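# Dispense balls into cups, lid and stack, upright dispenser

## Task

Use the dispenser, which releases one ball from its nose per trigger pull, to place exactly one ball in the yellow cup, two in the red cup and three in the blue cup. Fit a lid onto every cup, then stack the three cups so that each sits seated in the lid of the one beneath it, with yellow at the bottom, blue in the middle and red at the top. Finally set the dispenser upright again.

## Robot and tools

Robot: two arms, left_arm (base near y=+0.55 m) and right_arm (base near y=-0.57 m), facing each other across a table. left_arm has a five-finger left hand, right_arm a five-finger right hand. Scene frame: origin on the table top between the bases, z=0 is the table surface, +z up. Arm names do not match image sides.

Hand point: a point fixed to the palm, 0.15 m out from the wrist flange along the fingers. Its +z runs along the straight fingers, +y out of the palm; +x runs across the palm away from the thumb on the right hand and toward the thumb on the left hand. Straight fingertips sit about 0.06-0.07 m beyond the point and 0.06 m behind it along -y. A bracket on the little-finger side of the wrist can strike things. With level fingers the wrist may hang up to 0.11 m (palm down) or 0.23 m (palm up) below the point.

The 28-number row (used by execute_actions and move), every number in [-1, 1], always all 28 even when one arm moves: left_arm dx, dy, dz, rx, ry, rz; left hand little, ring, middle, index, thumb_bend, thumb_turn, force_limit, speed; then the same 14 for right_arm and its hand. Pose numbers are offsets, not poses: they count from that arm's current Hand target, along that arm's own base axes, and rotation (rx, ry, rz as one rotation vector) turns about the Hand target position. Scale: 1.0 = 0.6 m or 180 degrees. Six zeros re-command the current Hand target; repeating an offset moves further. Orientation commands are clipped to within 32 degrees of the measured orientation each step.

Hand numbers: fingers and thumb_bend +1 open/straight, -1 curled; thumb_turn +1 beside the palm, -1 in front of it (needed to grip objects about 0.035-0.065 m thick, or handles down to about 0.025 m). force_limit maps -1..+1 to about 0..10 N at the fingertip (0..15 N for the two thumb motors); speed rises from near zero at -1 to full at +0.48 and above. Hand numbers are absolute targets, never 'no change': to keep a hand as is, resend the eight numbers last sent for it (or, if none yet, its hand_measured six plus hand_force_limit and hand_speed). For a gentle grip close at speed -0.94 or lower. To squeeze harder raise force_limit and send a more-closed target than hand_measured; to loosen, send one more open.

execute_actions: actions = list of actions; each action is a table of 1 to 15 rows, one per 1/30 s step, and a short table repeats its last row to fill 15 steps. Every row in an action counts from the pose at that action's start. cameras: list of names (cam_high, cam_low, cam_left_wrist, cam_right_wrist), ["all"], or []; default shows all only when actions is empty. An empty actions list is a pure look.

move: target is one 28-number row or a list of up to 15 rows, all offsets from the same starting Hand targets (not chained). speed in m/s, 0.002 to 3.6 (default 0.25), one value or one per target; turning is capped at twice that in rad/s. blend in m rounds corners in a list (0 = stop at each). stop_force in N, 3 to 120, shared by both arms, ends an arm's path when its wrist sensor feels that much push against its travel; not reliable for light loose objects or while the hand turns, and must be left out when backing off something the hand presses. zero (only with stop_force) re-zeroes before the move, default true. blocking=false returns early and cannot combine with stop_force. Paths are straight, do not avoid obstacles or the other arm, and last at most 10 s. Avoid paths passing close to an arm's own base. The result adds a move: line: done, off_target, moving, held or fault, plus limits such as paced or held.

wait: seconds 0 to 10, arms hold their last command. stop: brakes a running move. zoom_image: camera plus region [x0, y0, x1, y1] in pixels, at most 504 by 504, on the latest image (images are 896x504). show_instructions: shows reference pages. zero_wrist_force: arm = left_arm or right_arm. finished_scene: scene = the current scene's number; irreversible.

Results: end_effector_position (m), quat_wxyz and velocities in that arm's base frame; Hand target is the last commanded pose and offsets count from it; the hand often rests slightly short of it, so send the missing distance if needed. hand_measured, hand_stopped_by (moving, target, force, stalled, fault) and hand_load_n (N, positive pushing the finger open) list six values in hand-number order; a dropped object shows as load near 0. Wrist force/torque are in the end-effector's axes, zeroed at scene start.

Avoid: arm-to-arm contact or a hand closing on the other hand (can end the scene); any object leaving the table; drops, releasing moving parts, slamming or hard pressing; targets past a firm contact (the arms are stiff and fault at roughly 150 N net force or joint torque limits, stopping 10 s); overloading fingers; long stretched holds that overheat motors (70 °C warns, 85 °C locks the arm).

Each tool is called after ">>>" by a JSON object that holds its "api" and its "payload".

Reference images:

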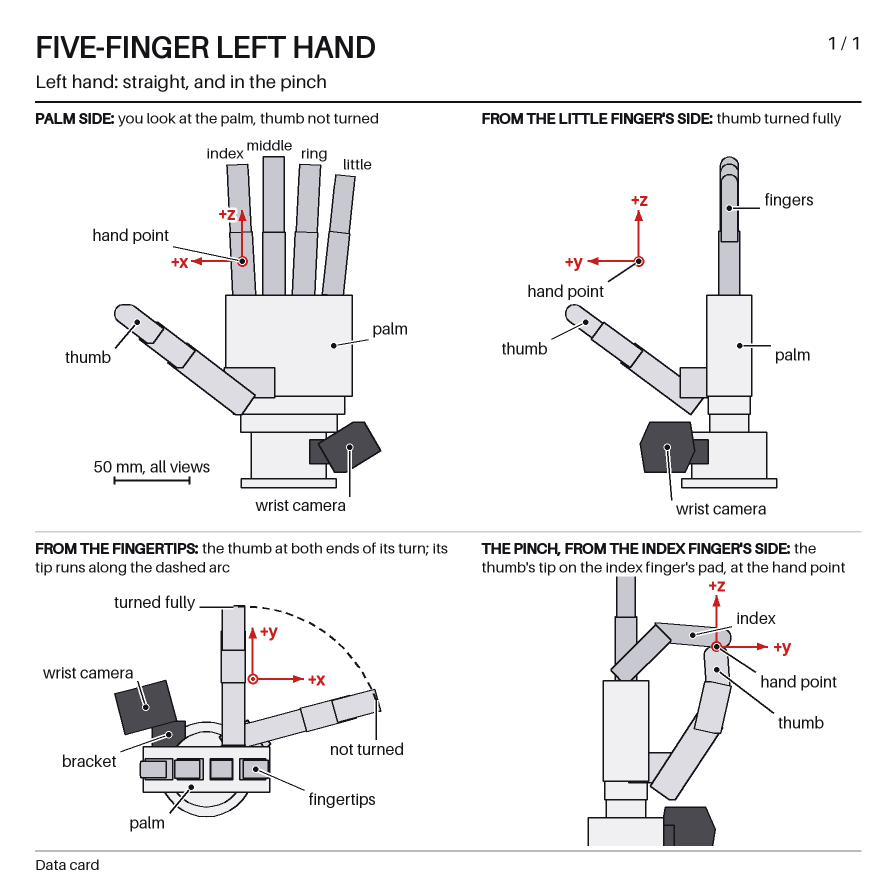

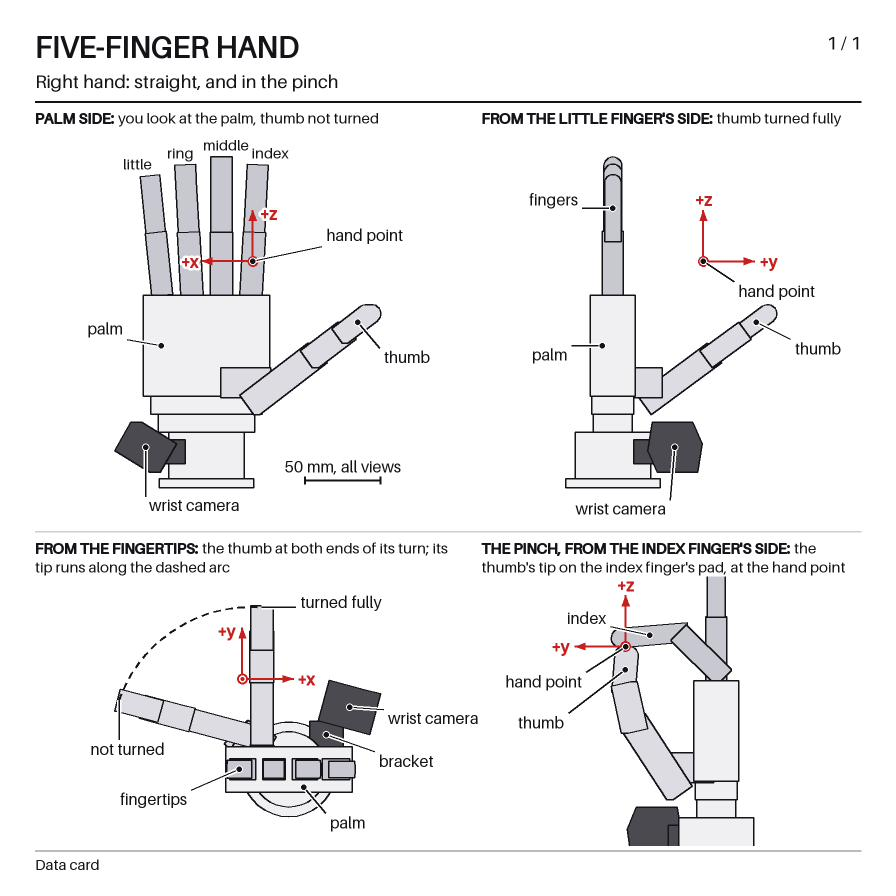

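## Session

>>> {"api": "execute_actions", "payload": {"actions": []}}

Scene clock: 0.00 s.
left_arm: end_effector_position=(+0.2597, +0.1322, +0.4803) hand_measured=(+1.000, +1.000, +1.000, +1.000, +1.000, +1.000) hand_load_n=(+0.0, +0.0, +0.0, +0.0, -0.5, +0.0) hand_stopped_by=(target, target, target, target, target, target) hand_force_limit=0.00 hand_speed=-0.80 end_effector_quat_wxyz=(-0.011, +0.908, +0.419, -0.009) | right_arm: end_effector_position=(+0.2668, -0.1230, +0.4766) hand_measured=(+1.000, +1.000, +1.000, +1.000, +1.000, +1.000) hand_load_n=(+0.0, +0.0, +0.0, +0.0, +0.0, +0.0) hand_stopped_by=(target, target, target, target, target, target) hand_force_limit=0.00 hand_speed=-0.80 end_effector_quat_wxyz=(+0.012, +0.426, +0.905, +0.005)
Joint positions: left_arm=[4.337 -1.441 -1.312 1.184 -1.599 1.901] | right_arm=[-1.21 -1.732 1.356 1.936 1.547 -1.901]
Joint velocities: within noise
Joint torques (N m): no reading
Motor temperatures (°C): left_arm=[25 23 25 31 27 31] | right_arm=[27 26 27 37 34 30]
Wrist force (N): no reading
Wrist torque (N m): no reading
Wrist force, peak (N): no reading
Hand target: left_arm +0.2597, +0.1322, +0.4803; -0.011, +0.908, +0.419, -0.009 | right_arm +0.2668, -0.1230, +0.4766; +0.012, +0.426, +0.905, +0.005

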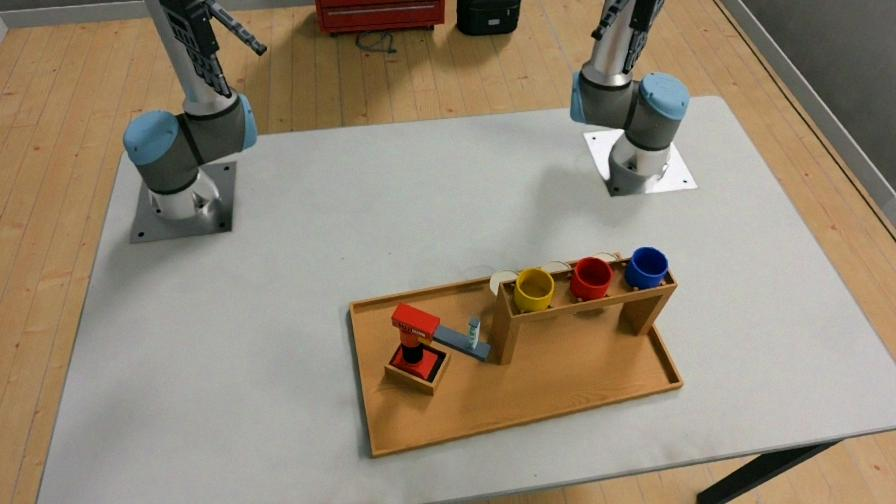

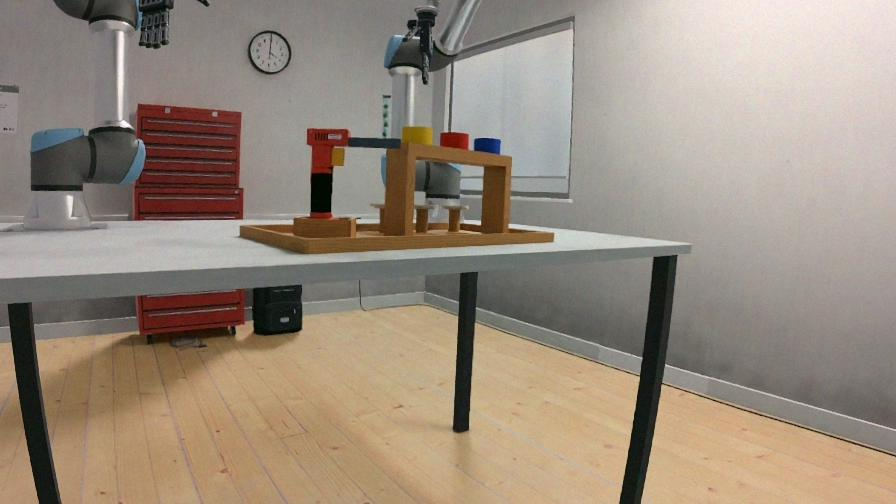

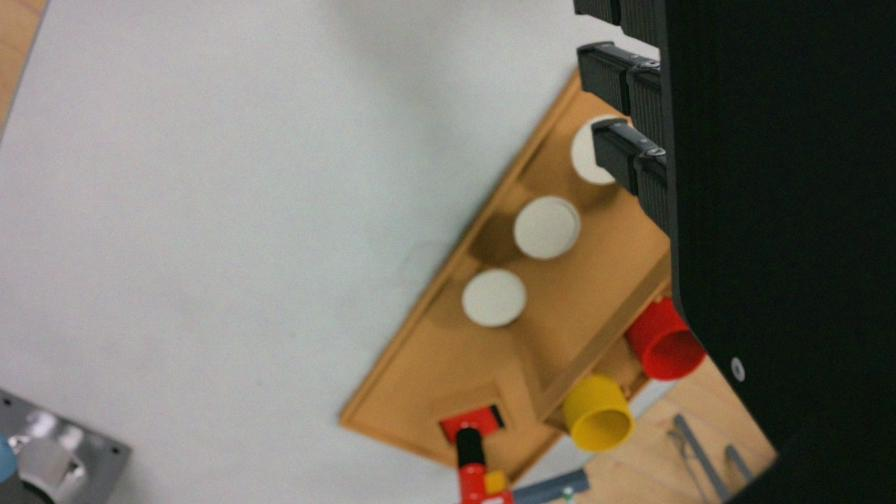

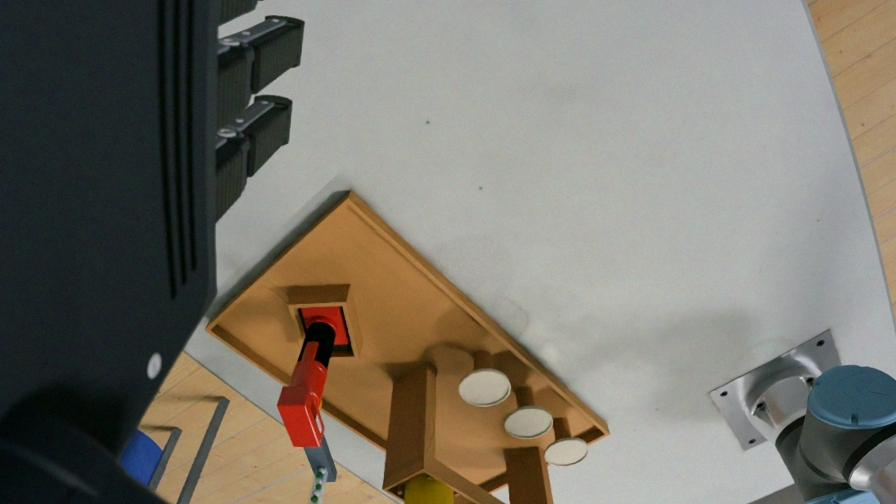

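>>> {"api": "zoom_image", "payload": {"camera": "cam_high", "region": [340, 230, 700, 460]}}

>>> {"api": "zoom_image", "payload": {"camera": "cam_low", "region": [230, 110, 570, 260]}}

>>> {"api": "zoom_image", "payload": {"camera": "cam_left_wrist", "region": [330, 60, 780, 504]}}

>>> {"api": "zoom_image", "payload": {"camera": "cam_right_wrist", "region": [190, 180, 630, 504]}}

Scaled by 1.400 from the camera's 896x504 image, which has a finer 1280x720 frame.

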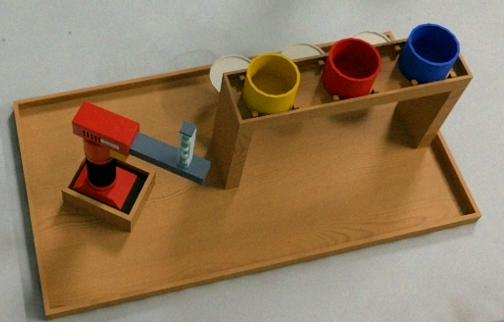

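Scaled by 1.482 from the camera's 896x504 image, which has a finer 1280x720 frame.

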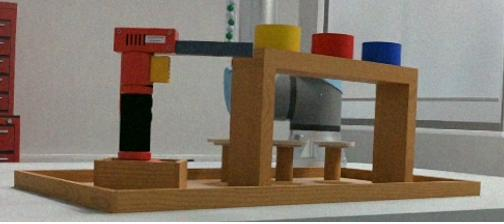

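Scaled by 1.120 from the camera's 896x504 image, which has a finer 1280x720 frame.

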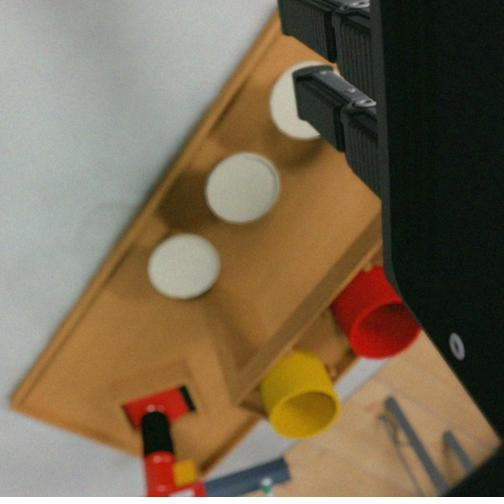

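Scaled by 1.145 from the camera's 896x504 image, which has a finer 1280x720 frame.

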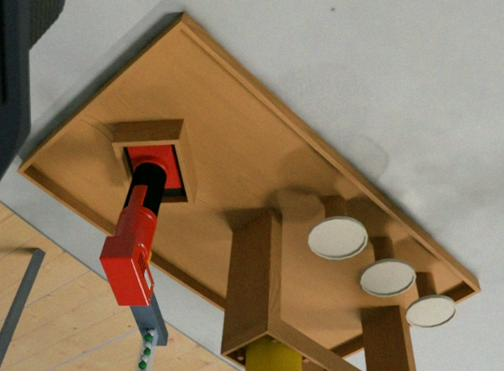

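>>> {"api": "zoom_image", "payload": {"camera": "cam_high", "region": [560, 0, 740, 220]}}

>>> {"api": "zoom_image", "payload": {"camera": "cam_high", "region": [90, 0, 290, 260]}}

Scaled by 2.291 from the camera's 896x504 image, which has a finer 1280x720 frame.

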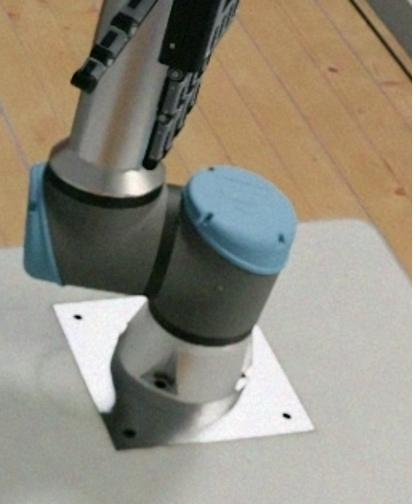

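Scaled by 1.938 from the camera's 896x504 image, which has a finer 1280x720 frame.

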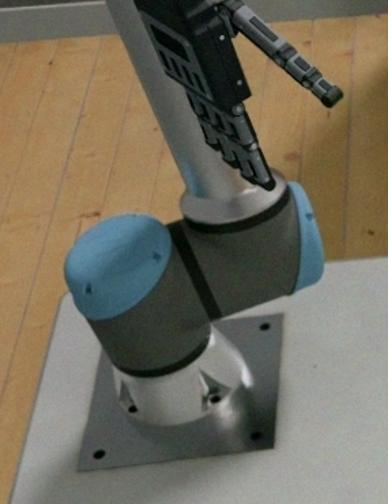

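>>> {"api": "zoom_image", "payload": {"camera": "cam_high", "region": [640, 60, 896, 204]}}

>>> {"api": "zoom_image", "payload": {"camera": "cam_high", "region": [640, 360, 896, 504]}}

>>> {"api": "zoom_image", "payload": {"camera": "cam_high", "region": [0, 360, 256, 504]}}

>>> {"api": "zoom_image", "payload": {"camera": "cam_high", "region": [60, 100, 316, 244]}}

>>> {"api": "zoom_image", "payload": {"camera": "cam_high", "region": [380, 360, 636, 504]}}

Scaled by 1.969 from the camera's 896x504 image, which has a finer 1280x720 frame.

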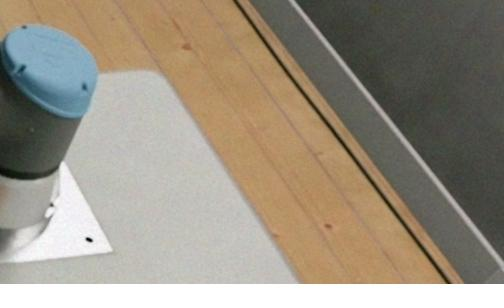

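Scaled by 1.969 from the camera's 896x504 image, which has a finer 1280x720 frame.

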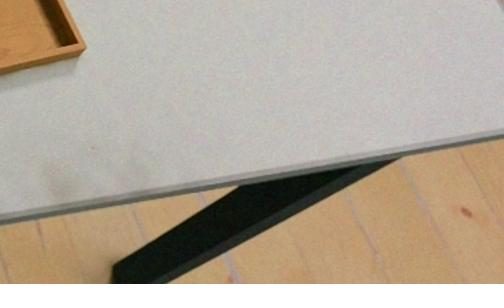

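Scaled by 1.969 from the camera's 896x504 image, which has a finer 1280x720 frame.

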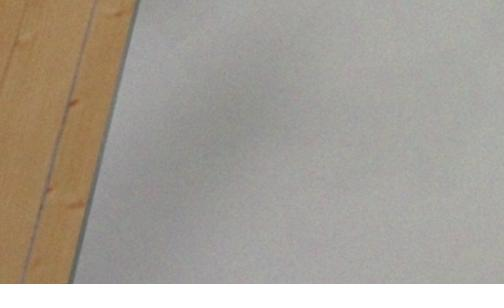

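Scaled by 1.969 from the camera's 896x504 image, which has a finer 1280x720 frame.

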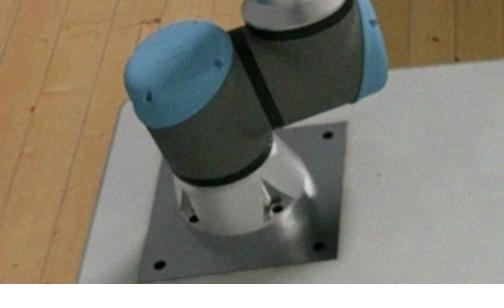

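Scaled by 1.969 from the camera's 896x504 image, which has a finer 1280x720 frame.

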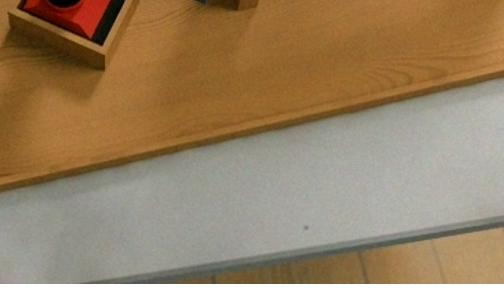

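>>> {"api": "zoom_image", "payload": {"camera": "cam_low", "region": [285, 115, 415, 255]}}

>>> {"api": "zoom_image", "payload": {"camera": "cam_high", "region": [370, 285, 510, 405]}}

>>> {"api": "zoom_image", "payload": {"camera": "cam_low", "region": [365, 115, 555, 255]}}

>>> {"api": "zoom_image", "payload": {"camera": "cam_high", "region": [480, 235, 690, 370]}}

Scaled by 3.600 from the camera's 896x504 image, which has a finer 1280x720 frame.

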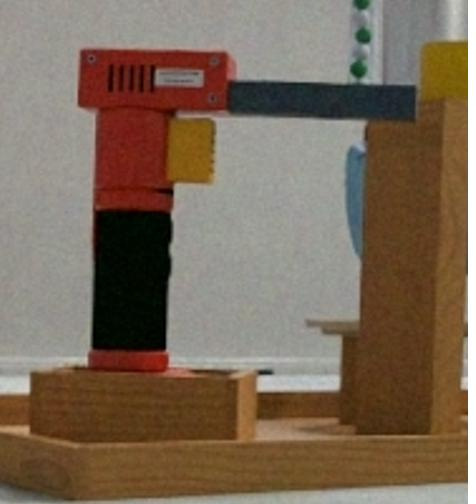

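Scaled by 3.600 from the camera's 896x504 image, which has a finer 1280x720 frame.

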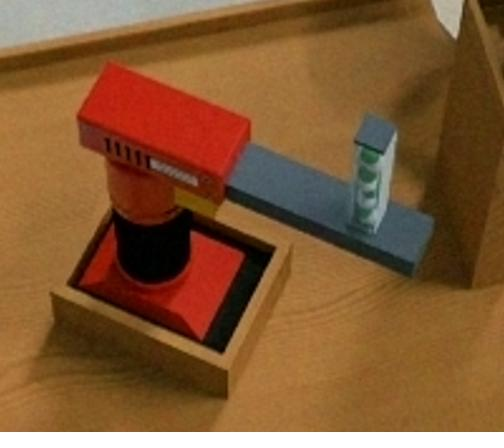

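Scaled by 2.653 from the camera's 896x504 image, which has a finer 1280x720 frame.

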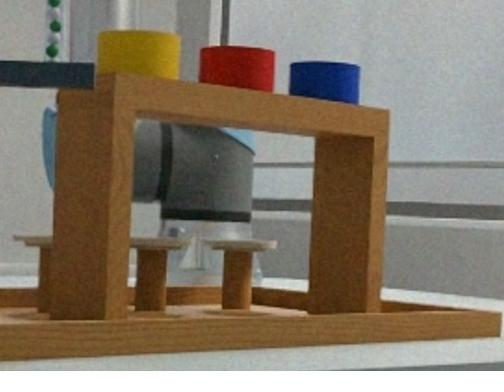

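Scaled by 2.400 from the camera's 896x504 image, which has a finer 1280x720 frame.

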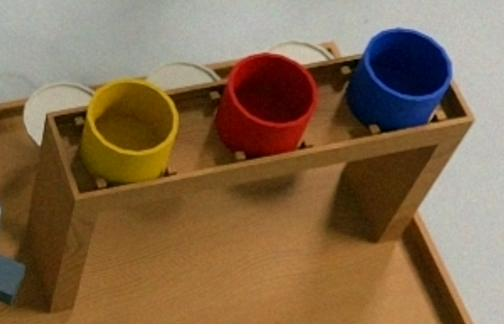

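>>> {"api": "move", "payload": {"target": [[0,0,0,0,0,0, 1,1,1,1,1,1, 0.0,-0.8, 0.1643,-0.4622,-0.25,-0.3298,-0.371,0.077, 1,1,1,1,1,-1, 0.0,-0.4]], "cameras": ["all"]}}

Scene clock: 362.07 s.
left_arm: end_effector_position=(+0.2597, +0.1322, +0.4803) hand_measured=(+1.000, +1.000, +1.000, +1.000, +1.000, +1.000) hand_load_n=(+0.5, +0.0, +0.0, +0.0, +0.0, +0.0) hand_stopped_by=(target, target, target, target, target, target) hand_force_limit=0.00 hand_speed=-0.80 end_effector_quat_wxyz=(-0.011, +0.908, +0.419, -0.009) | right_arm: end_effector_position=(+0.3654, -0.4002, +0.3265) hand_measured=(+1.000, +1.000, +1.000, +1.000, +1.000, -1.000) hand_load_n=(+0.0, +0.0, +0.0, +0.0, +0.0, +0.0) hand_stopped_by=(target, target, target, target, target, target) hand_force_limit=0.00 hand_speed=-0.40 end_effector_quat_wxyz=(+0.681, +0.193, +0.679, -0.194) end_effector_velocity=(+0.000, -0.001, +0.001) end_effector_angular_velocity=(-0.001, -0.002, +0.000)
Joint positions: left_arm=[4.337 -1.441 -1.312 1.184 -1.599 1.901] | right_arm=[-1.609 -1.636 2.147 -0.515 0.516 -1.568]
Joint velocities: left_arm=[within noise] | right_arm=[0 0 0 -0.005 0 0.004]
Joint torques (N m): left_arm=[-1.96 10.64 16.43 -2.56 -0.19 0.2] | right_arm=[-7.06 -13 -26.75 -2.15 -1.59 1.38]
Wrist force (N): left_arm=[-0.1 -0.1 0.1] | right_arm=[1.5 -1.2 -0.8]
Wrist torque (N m): left_arm=[-0.01 0.01 0.00] | right_arm=[-0.07 -0.19 0.09]
Wrist force, peak (N): left_arm=[0.0 -0.3 0.2] | right_arm=[2.4 -1.9 -0.2]
Hand target: left_arm +0.2597, +0.1322, +0.4803; -0.011, +0.908, +0.419, -0.009 | right_arm +0.3654, -0.4003, +0.3266; +0.681, +0.193, +0.679, -0.194
Off the commanded pose: left_arm 0.000 m, 0 deg | right_arm 0.000 m, 0 deg.
move: done

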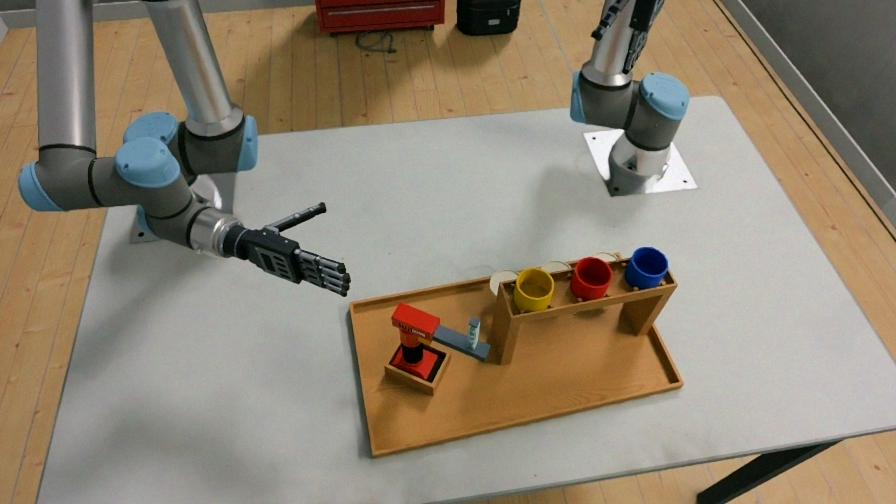

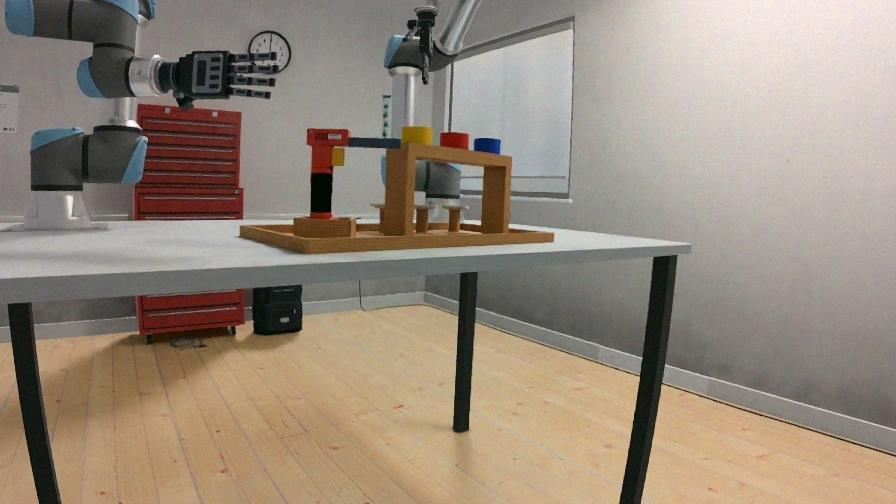

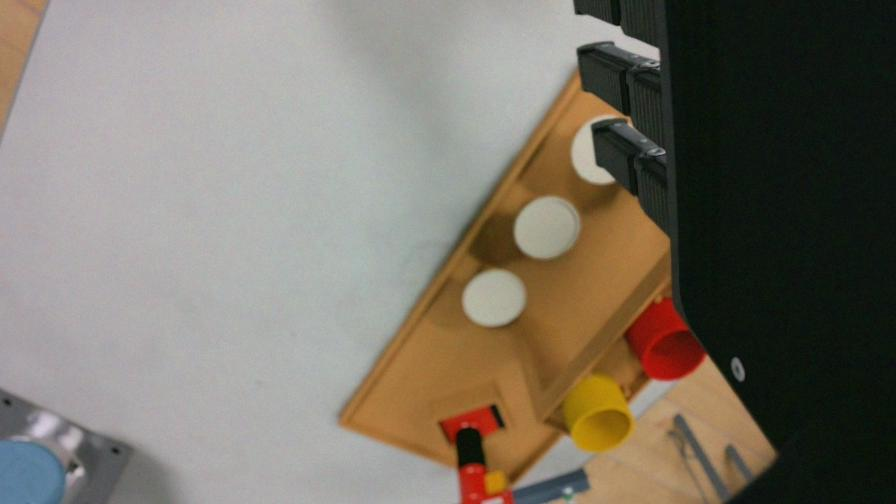

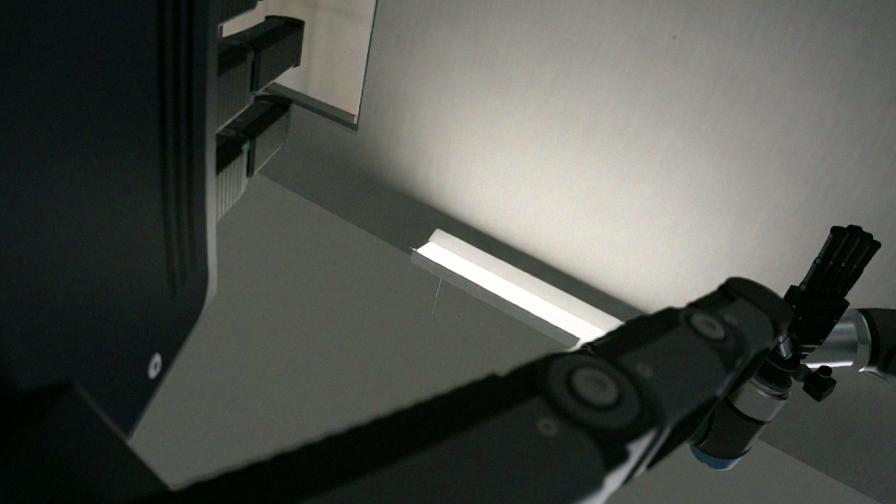

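>>> {"api": "zoom_image", "payload": {"camera": "cam_high", "region": [220, 180, 400, 310]}}

>>> {"api": "zoom_image", "payload": {"camera": "cam_low", "region": [120, 30, 420, 250]}}

Scaled by 2.800 from the camera's 896x504 image, which has a finer 1280x720 frame.

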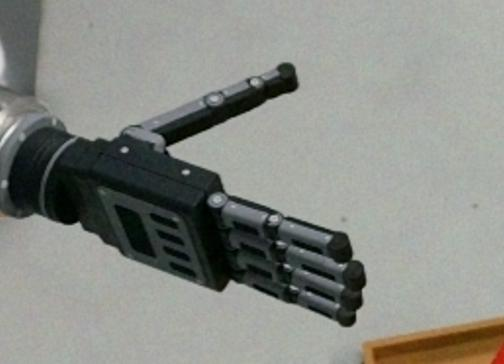

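Scaled by 1.680 from the camera's 896x504 image, which has a finer 1280x720 frame.

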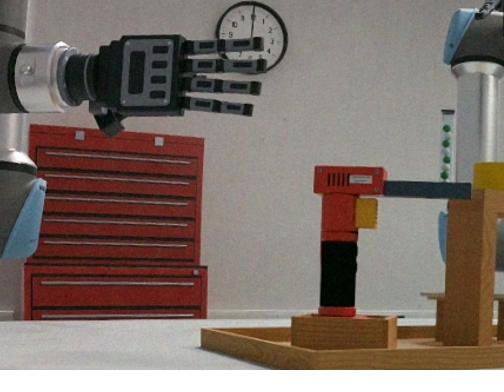

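>>> {"api": "move", "payload": {"target": [[0,0,0,0,0,0, 1,1,1,1,1,1, 0.0,-0.8, 0.0277,-0.0403,-0.2775,0,0,0, 1,1,1,1,1,-1, 0.0,-0.4]], "cameras": ["cam_high","cam_low","cam_right_wrist"]}}

Scene clock: 571.50 s.
left_arm: end_effector_position=(+0.2597, +0.1322, +0.4803) hand_measured=(+1.000, +1.000, +1.000, +1.000, +1.000, +1.000) hand_load_n=(+0.0, +0.0, +0.0, -0.5, +0.0, +0.0) hand_stopped_by=(target, target, target, target, target, target) hand_force_limit=0.00 hand_speed=-0.80 end_effector_quat_wxyz=(-0.011, +0.908, +0.419, -0.009) | right_arm: end_effector_position=(+0.3820, -0.4244, +0.1601) hand_measured=(+1.000, +1.000, +1.000, +1.000, +1.000, -1.000) hand_load_n=(+0.0, +0.0, +0.0, +0.0, +0.0, -0.5) hand_stopped_by=(target, target, target, target, target, target) hand_force_limit=0.00 hand_speed=-0.40 end_effector_quat_wxyz=(+0.681, +0.193, +0.679, -0.194)
Joint positions: left_arm=[4.337 -1.441 -1.312 1.184 -1.599 1.901] | right_arm=[-1.558 -1.232 2.256 -1.027 0.567 -1.568]
Joint torques (N m): left_arm=[-2.3 10.16 16.36 -2.41 -0.03 0.17] | right_arm=[-8.04 -19.53 -17.58 -2.12 -1.41 -1.87]
Wrist force (N): left_arm=[-0.2 -0.1 0.0] | right_arm=[1.5 -0.8 -0.6]
Wrist torque (N m): left_arm=[-0.01 0.03 -0.01] | right_arm=[-0.07 -0.18 0.06]
Wrist force, peak (N): left_arm=[0.0 -0.4 -0.1] | right_arm=[3.4 -1.0 -0.5]
Hand target: left_arm +0.2597, +0.1322, +0.4803; -0.011, +0.908, +0.419, -0.009 | right_arm +0.3820, -0.4245, +0.1601; +0.681, +0.193, +0.679, -0.194
Off the commanded pose: left_arm 0.000 m, 0 deg | right_arm 0.000 m, 0 deg.
move: done
Images, in order (width x height): cam_high 896x504, cam_low 896x504, cam_right_wrist 896x504.

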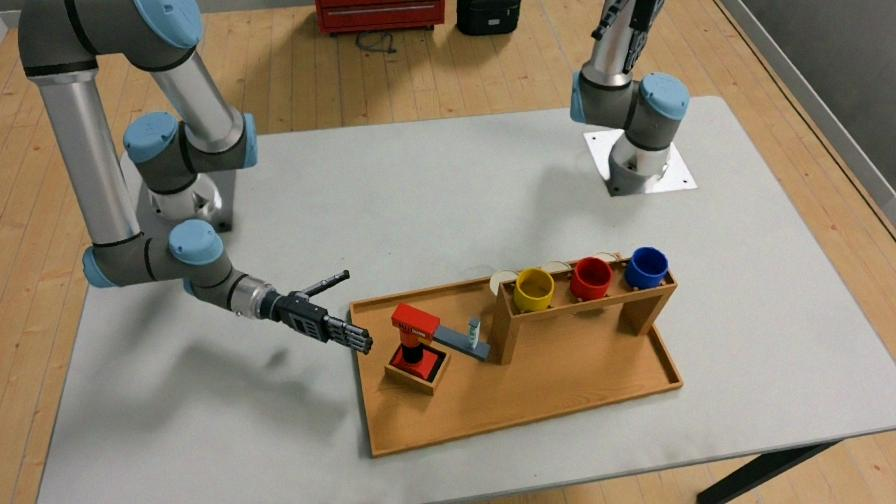

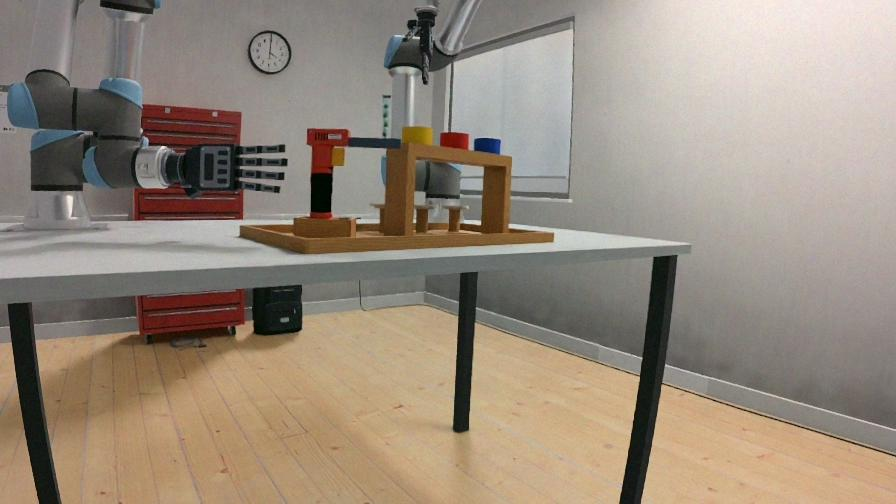

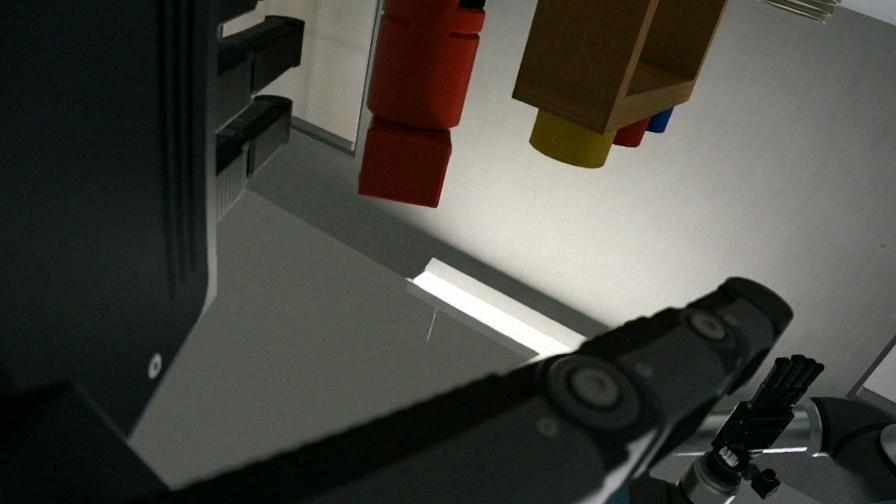

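>>> {"api": "zoom_image", "payload": {"camera": "cam_high", "region": [270, 250, 510, 410]}}

>>> {"api": "zoom_image", "payload": {"camera": "cam_low", "region": [180, 110, 420, 250]}}

Scaled by 2.100 from the camera's 896x504 image, which has a finer 1280x720 frame.

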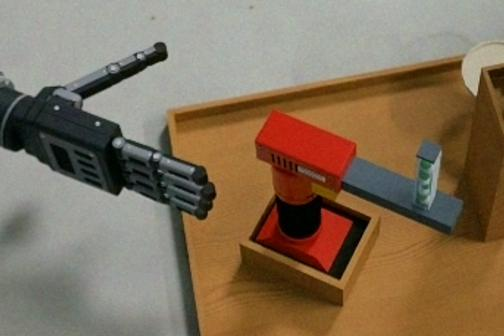

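Scaled by 2.100 from the camera's 896x504 image, which has a finer 1280x720 frame.

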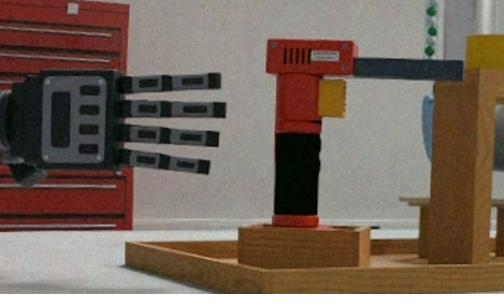

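>>> {"api": "move", "payload": {"target": [[0,0,0,0,0,0, 1,1,1,1,1,1, 0.0,-0.8, 0.1515,-0.0933,-0.0368,0,0,0, 1,1,1,1,1,-1, 0.0,-0.4]], "speed": 0.1, "cameras": ["cam_high","cam_low","cam_right_wrist"]}}

Scene clock: 631.20 s.
left_arm: end_effector_position=(+0.2597, +0.1322, +0.4803) hand_measured=(+1.000, +1.000, +1.000, +1.000, +1.000, +1.000) hand_load_n=(+0.0, +0.0, +0.0, +0.0, +0.0, +0.0) hand_stopped_by=(target, target, target, target, target, target) hand_force_limit=0.00 hand_speed=-0.80 end_effector_quat_wxyz=(-0.011, +0.908, +0.419, -0.009) | right_arm: end_effector_position=(+0.4729, -0.4804, +0.1380) hand_measured=(+1.000, +1.000, +1.000, +1.000, +1.000, -1.000) hand_load_n=(+0.0, +0.0, +0.0, +0.0, +0.0, +0.0) hand_stopped_by=(target, target, target, target, target, target) hand_force_limit=0.00 hand_speed=-0.40 end_effector_quat_wxyz=(+0.681, +0.193, +0.679, -0.194)
Joint positions: left_arm=[4.337 -1.441 -1.312 1.184 -1.599 1.901] | right_arm=[-1.345 -1.036 1.999 -0.965 0.78 -1.569]
Joint torques (N m): left_arm=[-1.5 10.05 16.16 -2.52 0.22 0.24] | right_arm=[-2.74 -33.53 -11.26 -2.53 -0.79 -1.73]
Wrist force (N): left_arm=[-0.2 0.1 0.1] | right_arm=[1.6 -1.2 -0.5]
Wrist torque (N m): left_arm=[0.00 0.03 -0.02] | right_arm=[-0.15 -0.20 0.15]
Wrist force, peak (N): left_arm=[-0.1 -0.2 -0.3] | right_arm=[1.5 -0.8 -1.9]
Hand target: left_arm +0.2597, +0.1322, +0.4803; -0.011, +0.908, +0.419, -0.009 | right_arm +0.4729, -0.4804, +0.1380; +0.681, +0.193, +0.679, -0.194
Off the commanded pose: left_arm 0.000 m, 0 deg | right_arm 0.000 m, 0 deg.
move: done
Images, in order (width x height): cam_high 896x504, cam_low 896x504, cam_right_wrist 896x504.

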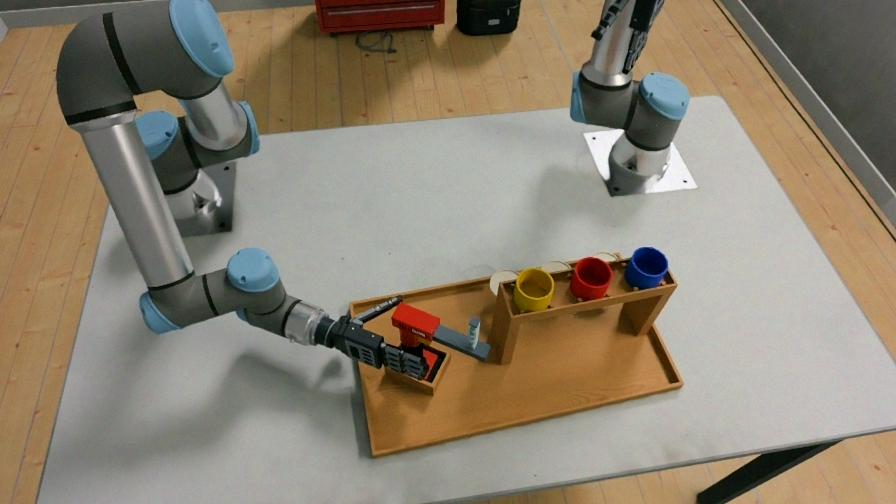

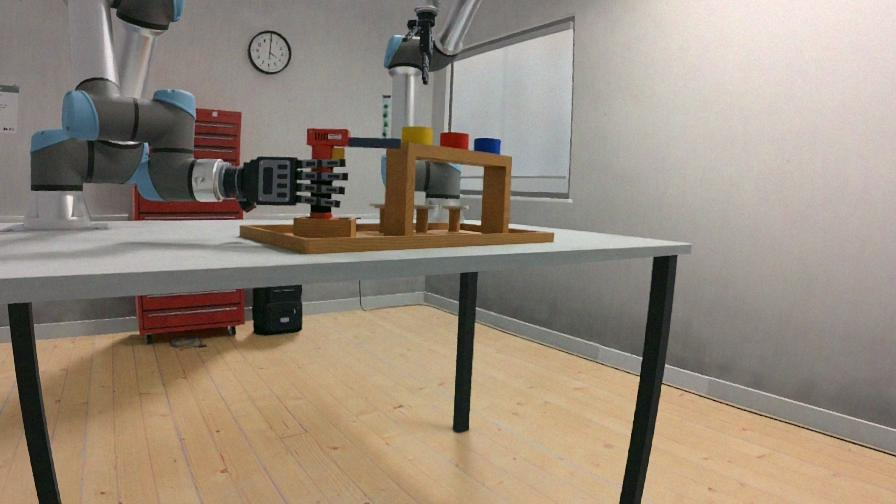

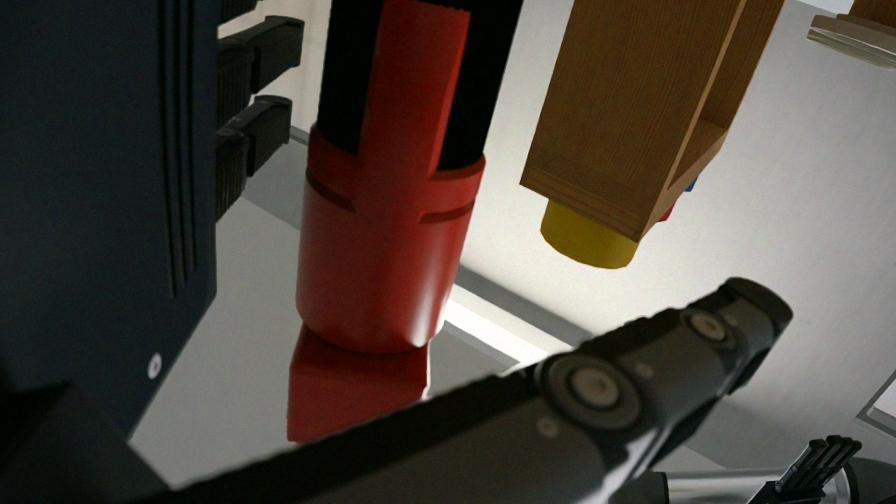

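>>> {"api": "zoom_image", "payload": {"camera": "cam_high", "region": [340, 280, 500, 400]}}

>>> {"api": "zoom_image", "payload": {"camera": "cam_low", "region": [230, 110, 410, 250]}}

Scaled by 3.150 from the camera's 896x504 image, which has a finer 1280x720 frame.

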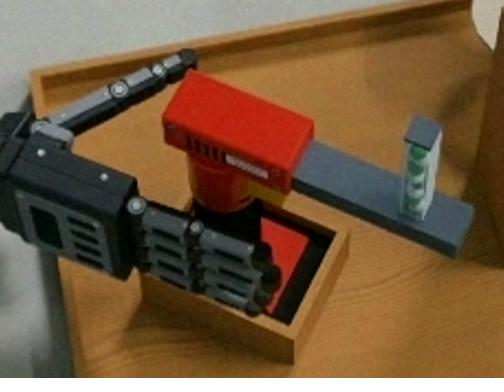

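Scaled by 2.800 from the camera's 896x504 image, which has a finer 1280x720 frame.

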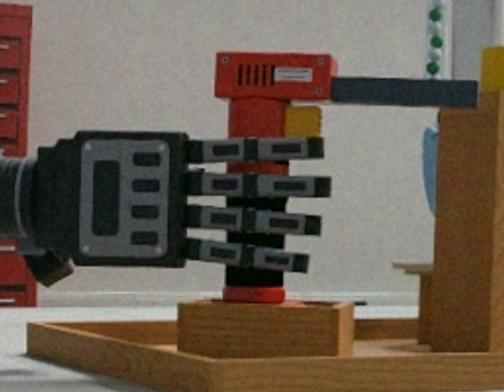

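>>> {"api": "move", "payload": {"target": [[0,0,0,0,0,0, 1,1,1,1,1,1, 0.0,-0.8, 0.0765,-0.0474,0.005,0,0,0, 1,1,1,1,1,-1, 0.0,-0.4]], "speed": 0.04, "stop_force": 6, "cameras": ["cam_high","cam_low","cam_right_wrist"]}}

Scene clock: 648.63 s.
left_arm: end_effector_position=(+0.2597, +0.1322, +0.4803) hand_measured=(+1.000, +1.000, +1.000, +1.000, +1.000, +1.000) hand_load_n=(+0.0, +0.0, +0.0, +0.0, +0.0, +0.0) hand_stopped_by=(target, target, target, target, target, target) hand_force_limit=0.00 hand_speed=-0.80 end_effector_quat_wxyz=(-0.011, +0.908, +0.419, -0.009) | right_arm: end_effector_position=(+0.5188, -0.5089, +0.1410) hand_measured=(+1.000, +1.000, +1.000, +1.000, +1.000, -1.000) hand_load_n=(+0.0, +0.0, +0.0, +0.0, +0.0, -0.5) hand_stopped_by=(target, target, target, target, target, target) hand_force_limit=0.00 hand_speed=-0.40 end_effector_quat_wxyz=(+0.681, +0.193, +0.679, -0.194)
Joint positions: left_arm=[4.337 -1.441 -1.312 1.184 -1.599 1.901] | right_arm=[-1.266 -0.967 1.849 -0.885 0.859 -1.569]
Joint torques (N m): left_arm=[-2.38 10.28 15.41 -2.5 0.33 0.23] | right_arm=[-6.08 -46.58 -2.81 -2.54 -1.67 -1.45]
Wrist force (N): left_arm=[0.0 0.0 0.1] | right_arm=[2.0 -1.3 -0.9]
Wrist torque (N m): left_arm=[0.00 0.01 0.00] | right_arm=[-0.11 -0.28 0.16]
Wrist force, peak (N): left_arm=[-0.4 0.1 0.1] | right_arm=[2.0 -1.5 -0.8]
Hand target: left_arm +0.2597, +0.1322, +0.4803; -0.011, +0.908, +0.419, -0.009 | right_arm +0.5188, -0.5089, +0.1410; +0.681, +0.193, +0.679, -0.194
Off the commanded pose: left_arm 0.000 m, 0 deg | right_arm 0.000 m, 0 deg.
move: done
Images, in order (width x height): cam_high 896x504, cam_low 896x504, cam_right_wrist 896x504.

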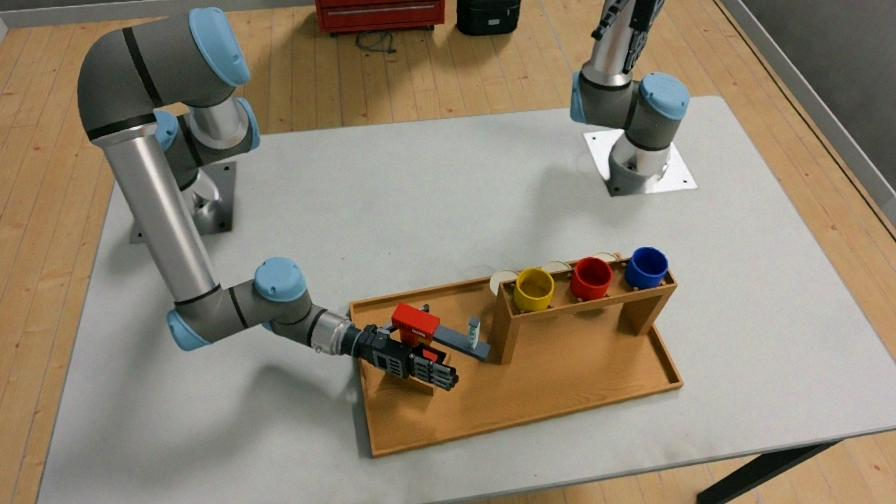

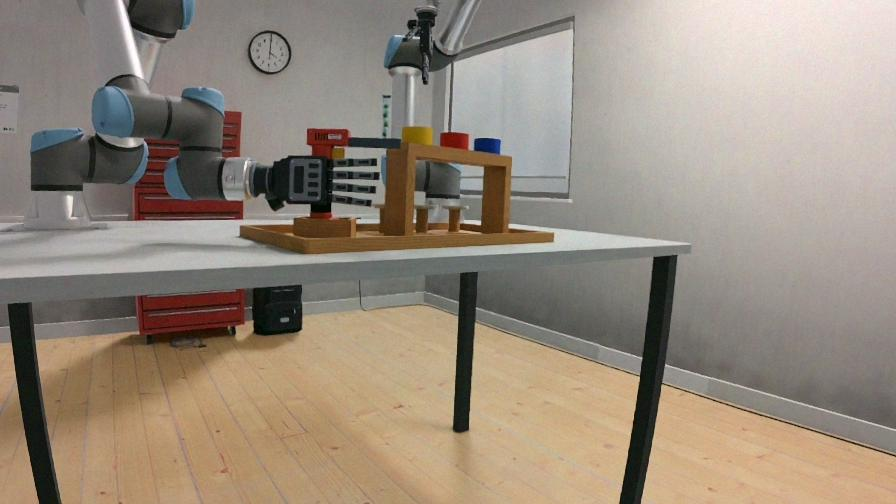

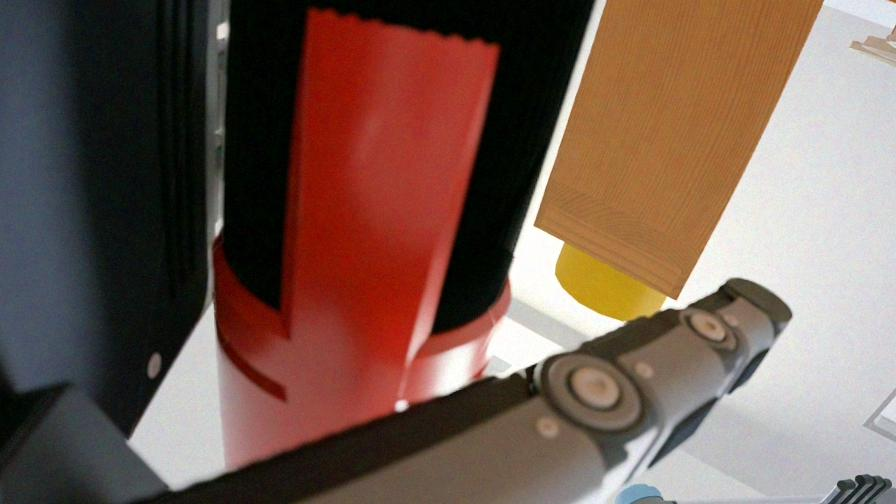

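>>> {"api": "zoom_image", "payload": {"camera": "cam_high", "region": [340, 280, 500, 400]}}

>>> {"api": "zoom_image", "payload": {"camera": "cam_low", "region": [230, 110, 410, 250]}}

Scaled by 3.150 from the camera's 896x504 image, which has a finer 1280x720 frame.

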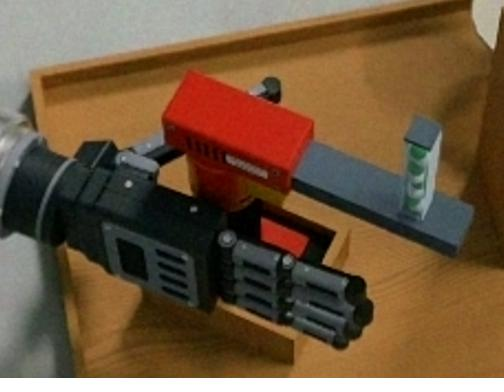

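Scaled by 2.800 from the camera's 896x504 image, which has a finer 1280x720 frame.

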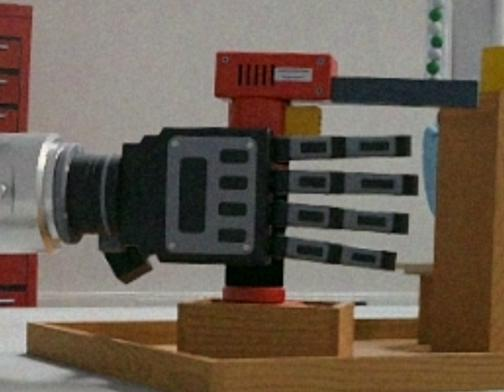

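>>> {"api": "move", "payload": {"target": [[0,0,0,0,0,0, 1,1,1,1,1,1, 0.0,-0.8, 0.0035,0.0057,0,0,0,0, 1,1,1,1,1,-1, 0.0,-0.4]], "speed": 0.01, "stop_force": 4, "cameras": ["cam_right_wrist"]}}

Scene clock: 663.37 s.
left_arm: end_effector_position=(+0.2597, +0.1322, +0.4803) hand_measured=(+1.000, +1.000, +1.000, +1.000, +1.000, +1.000) hand_load_n=(+0.0, +0.0, +0.0, +0.0, +0.0, +0.0) hand_stopped_by=(target, target, target, target, target, target) hand_force_limit=0.00 hand_speed=-0.80 end_effector_quat_wxyz=(-0.011, +0.908, +0.419, -0.009) | right_arm: end_effector_position=(+0.5209, -0.5054, +0.1410) hand_measured=(+1.000, +1.000, +1.000, +1.000, +1.000, -1.000) hand_load_n=(+0.0, +0.0, +0.0, +0.0, +0.0, -0.5) hand_stopped_by=(target, target, target, target, target, target) hand_force_limit=0.00 hand_speed=-0.40 end_effector_quat_wxyz=(+0.681, +0.193, +0.679, -0.194)
Joint positions: left_arm=[4.337 -1.441 -1.312 1.184 -1.599 1.901] | right_arm=[-1.26 -0.969 1.855 -0.888 0.866 -1.569]
Joint torques (N m): left_arm=[-2.14 9.47 15.96 -2.41 0.31 0.42] | right_arm=[-4.9 -36.83 -20.14 -0.48 -1.28 -0.94]
Wrist force (N): left_arm=[0.1 0.0 0.1] | right_arm=[1.9 -1.3 -0.8]
Wrist torque (N m): left_arm=[0.00 -0.01 0.00] | right_arm=[-0.12 -0.27 0.16]
Wrist force, peak (N): left_arm=[-0.4 0.1 0.1] | right_arm=[1.9 -1.7 -1.2]
Hand target: left_arm +0.2597, +0.1322, +0.4803; -0.011, +0.908, +0.419, -0.009 | right_arm +0.5209, -0.5055, +0.1410; +0.681, +0.193, +0.679, -0.194
Off the commanded pose: left_arm 0.000 m, 0 deg | right_arm 0.000 m, 0 deg.
move: done
Images, in order (width x height): cam_right_wrist 896x504.

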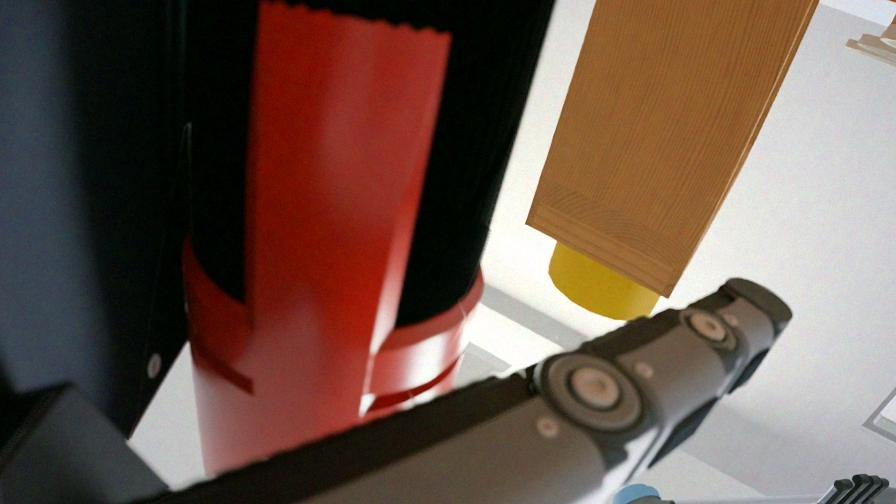

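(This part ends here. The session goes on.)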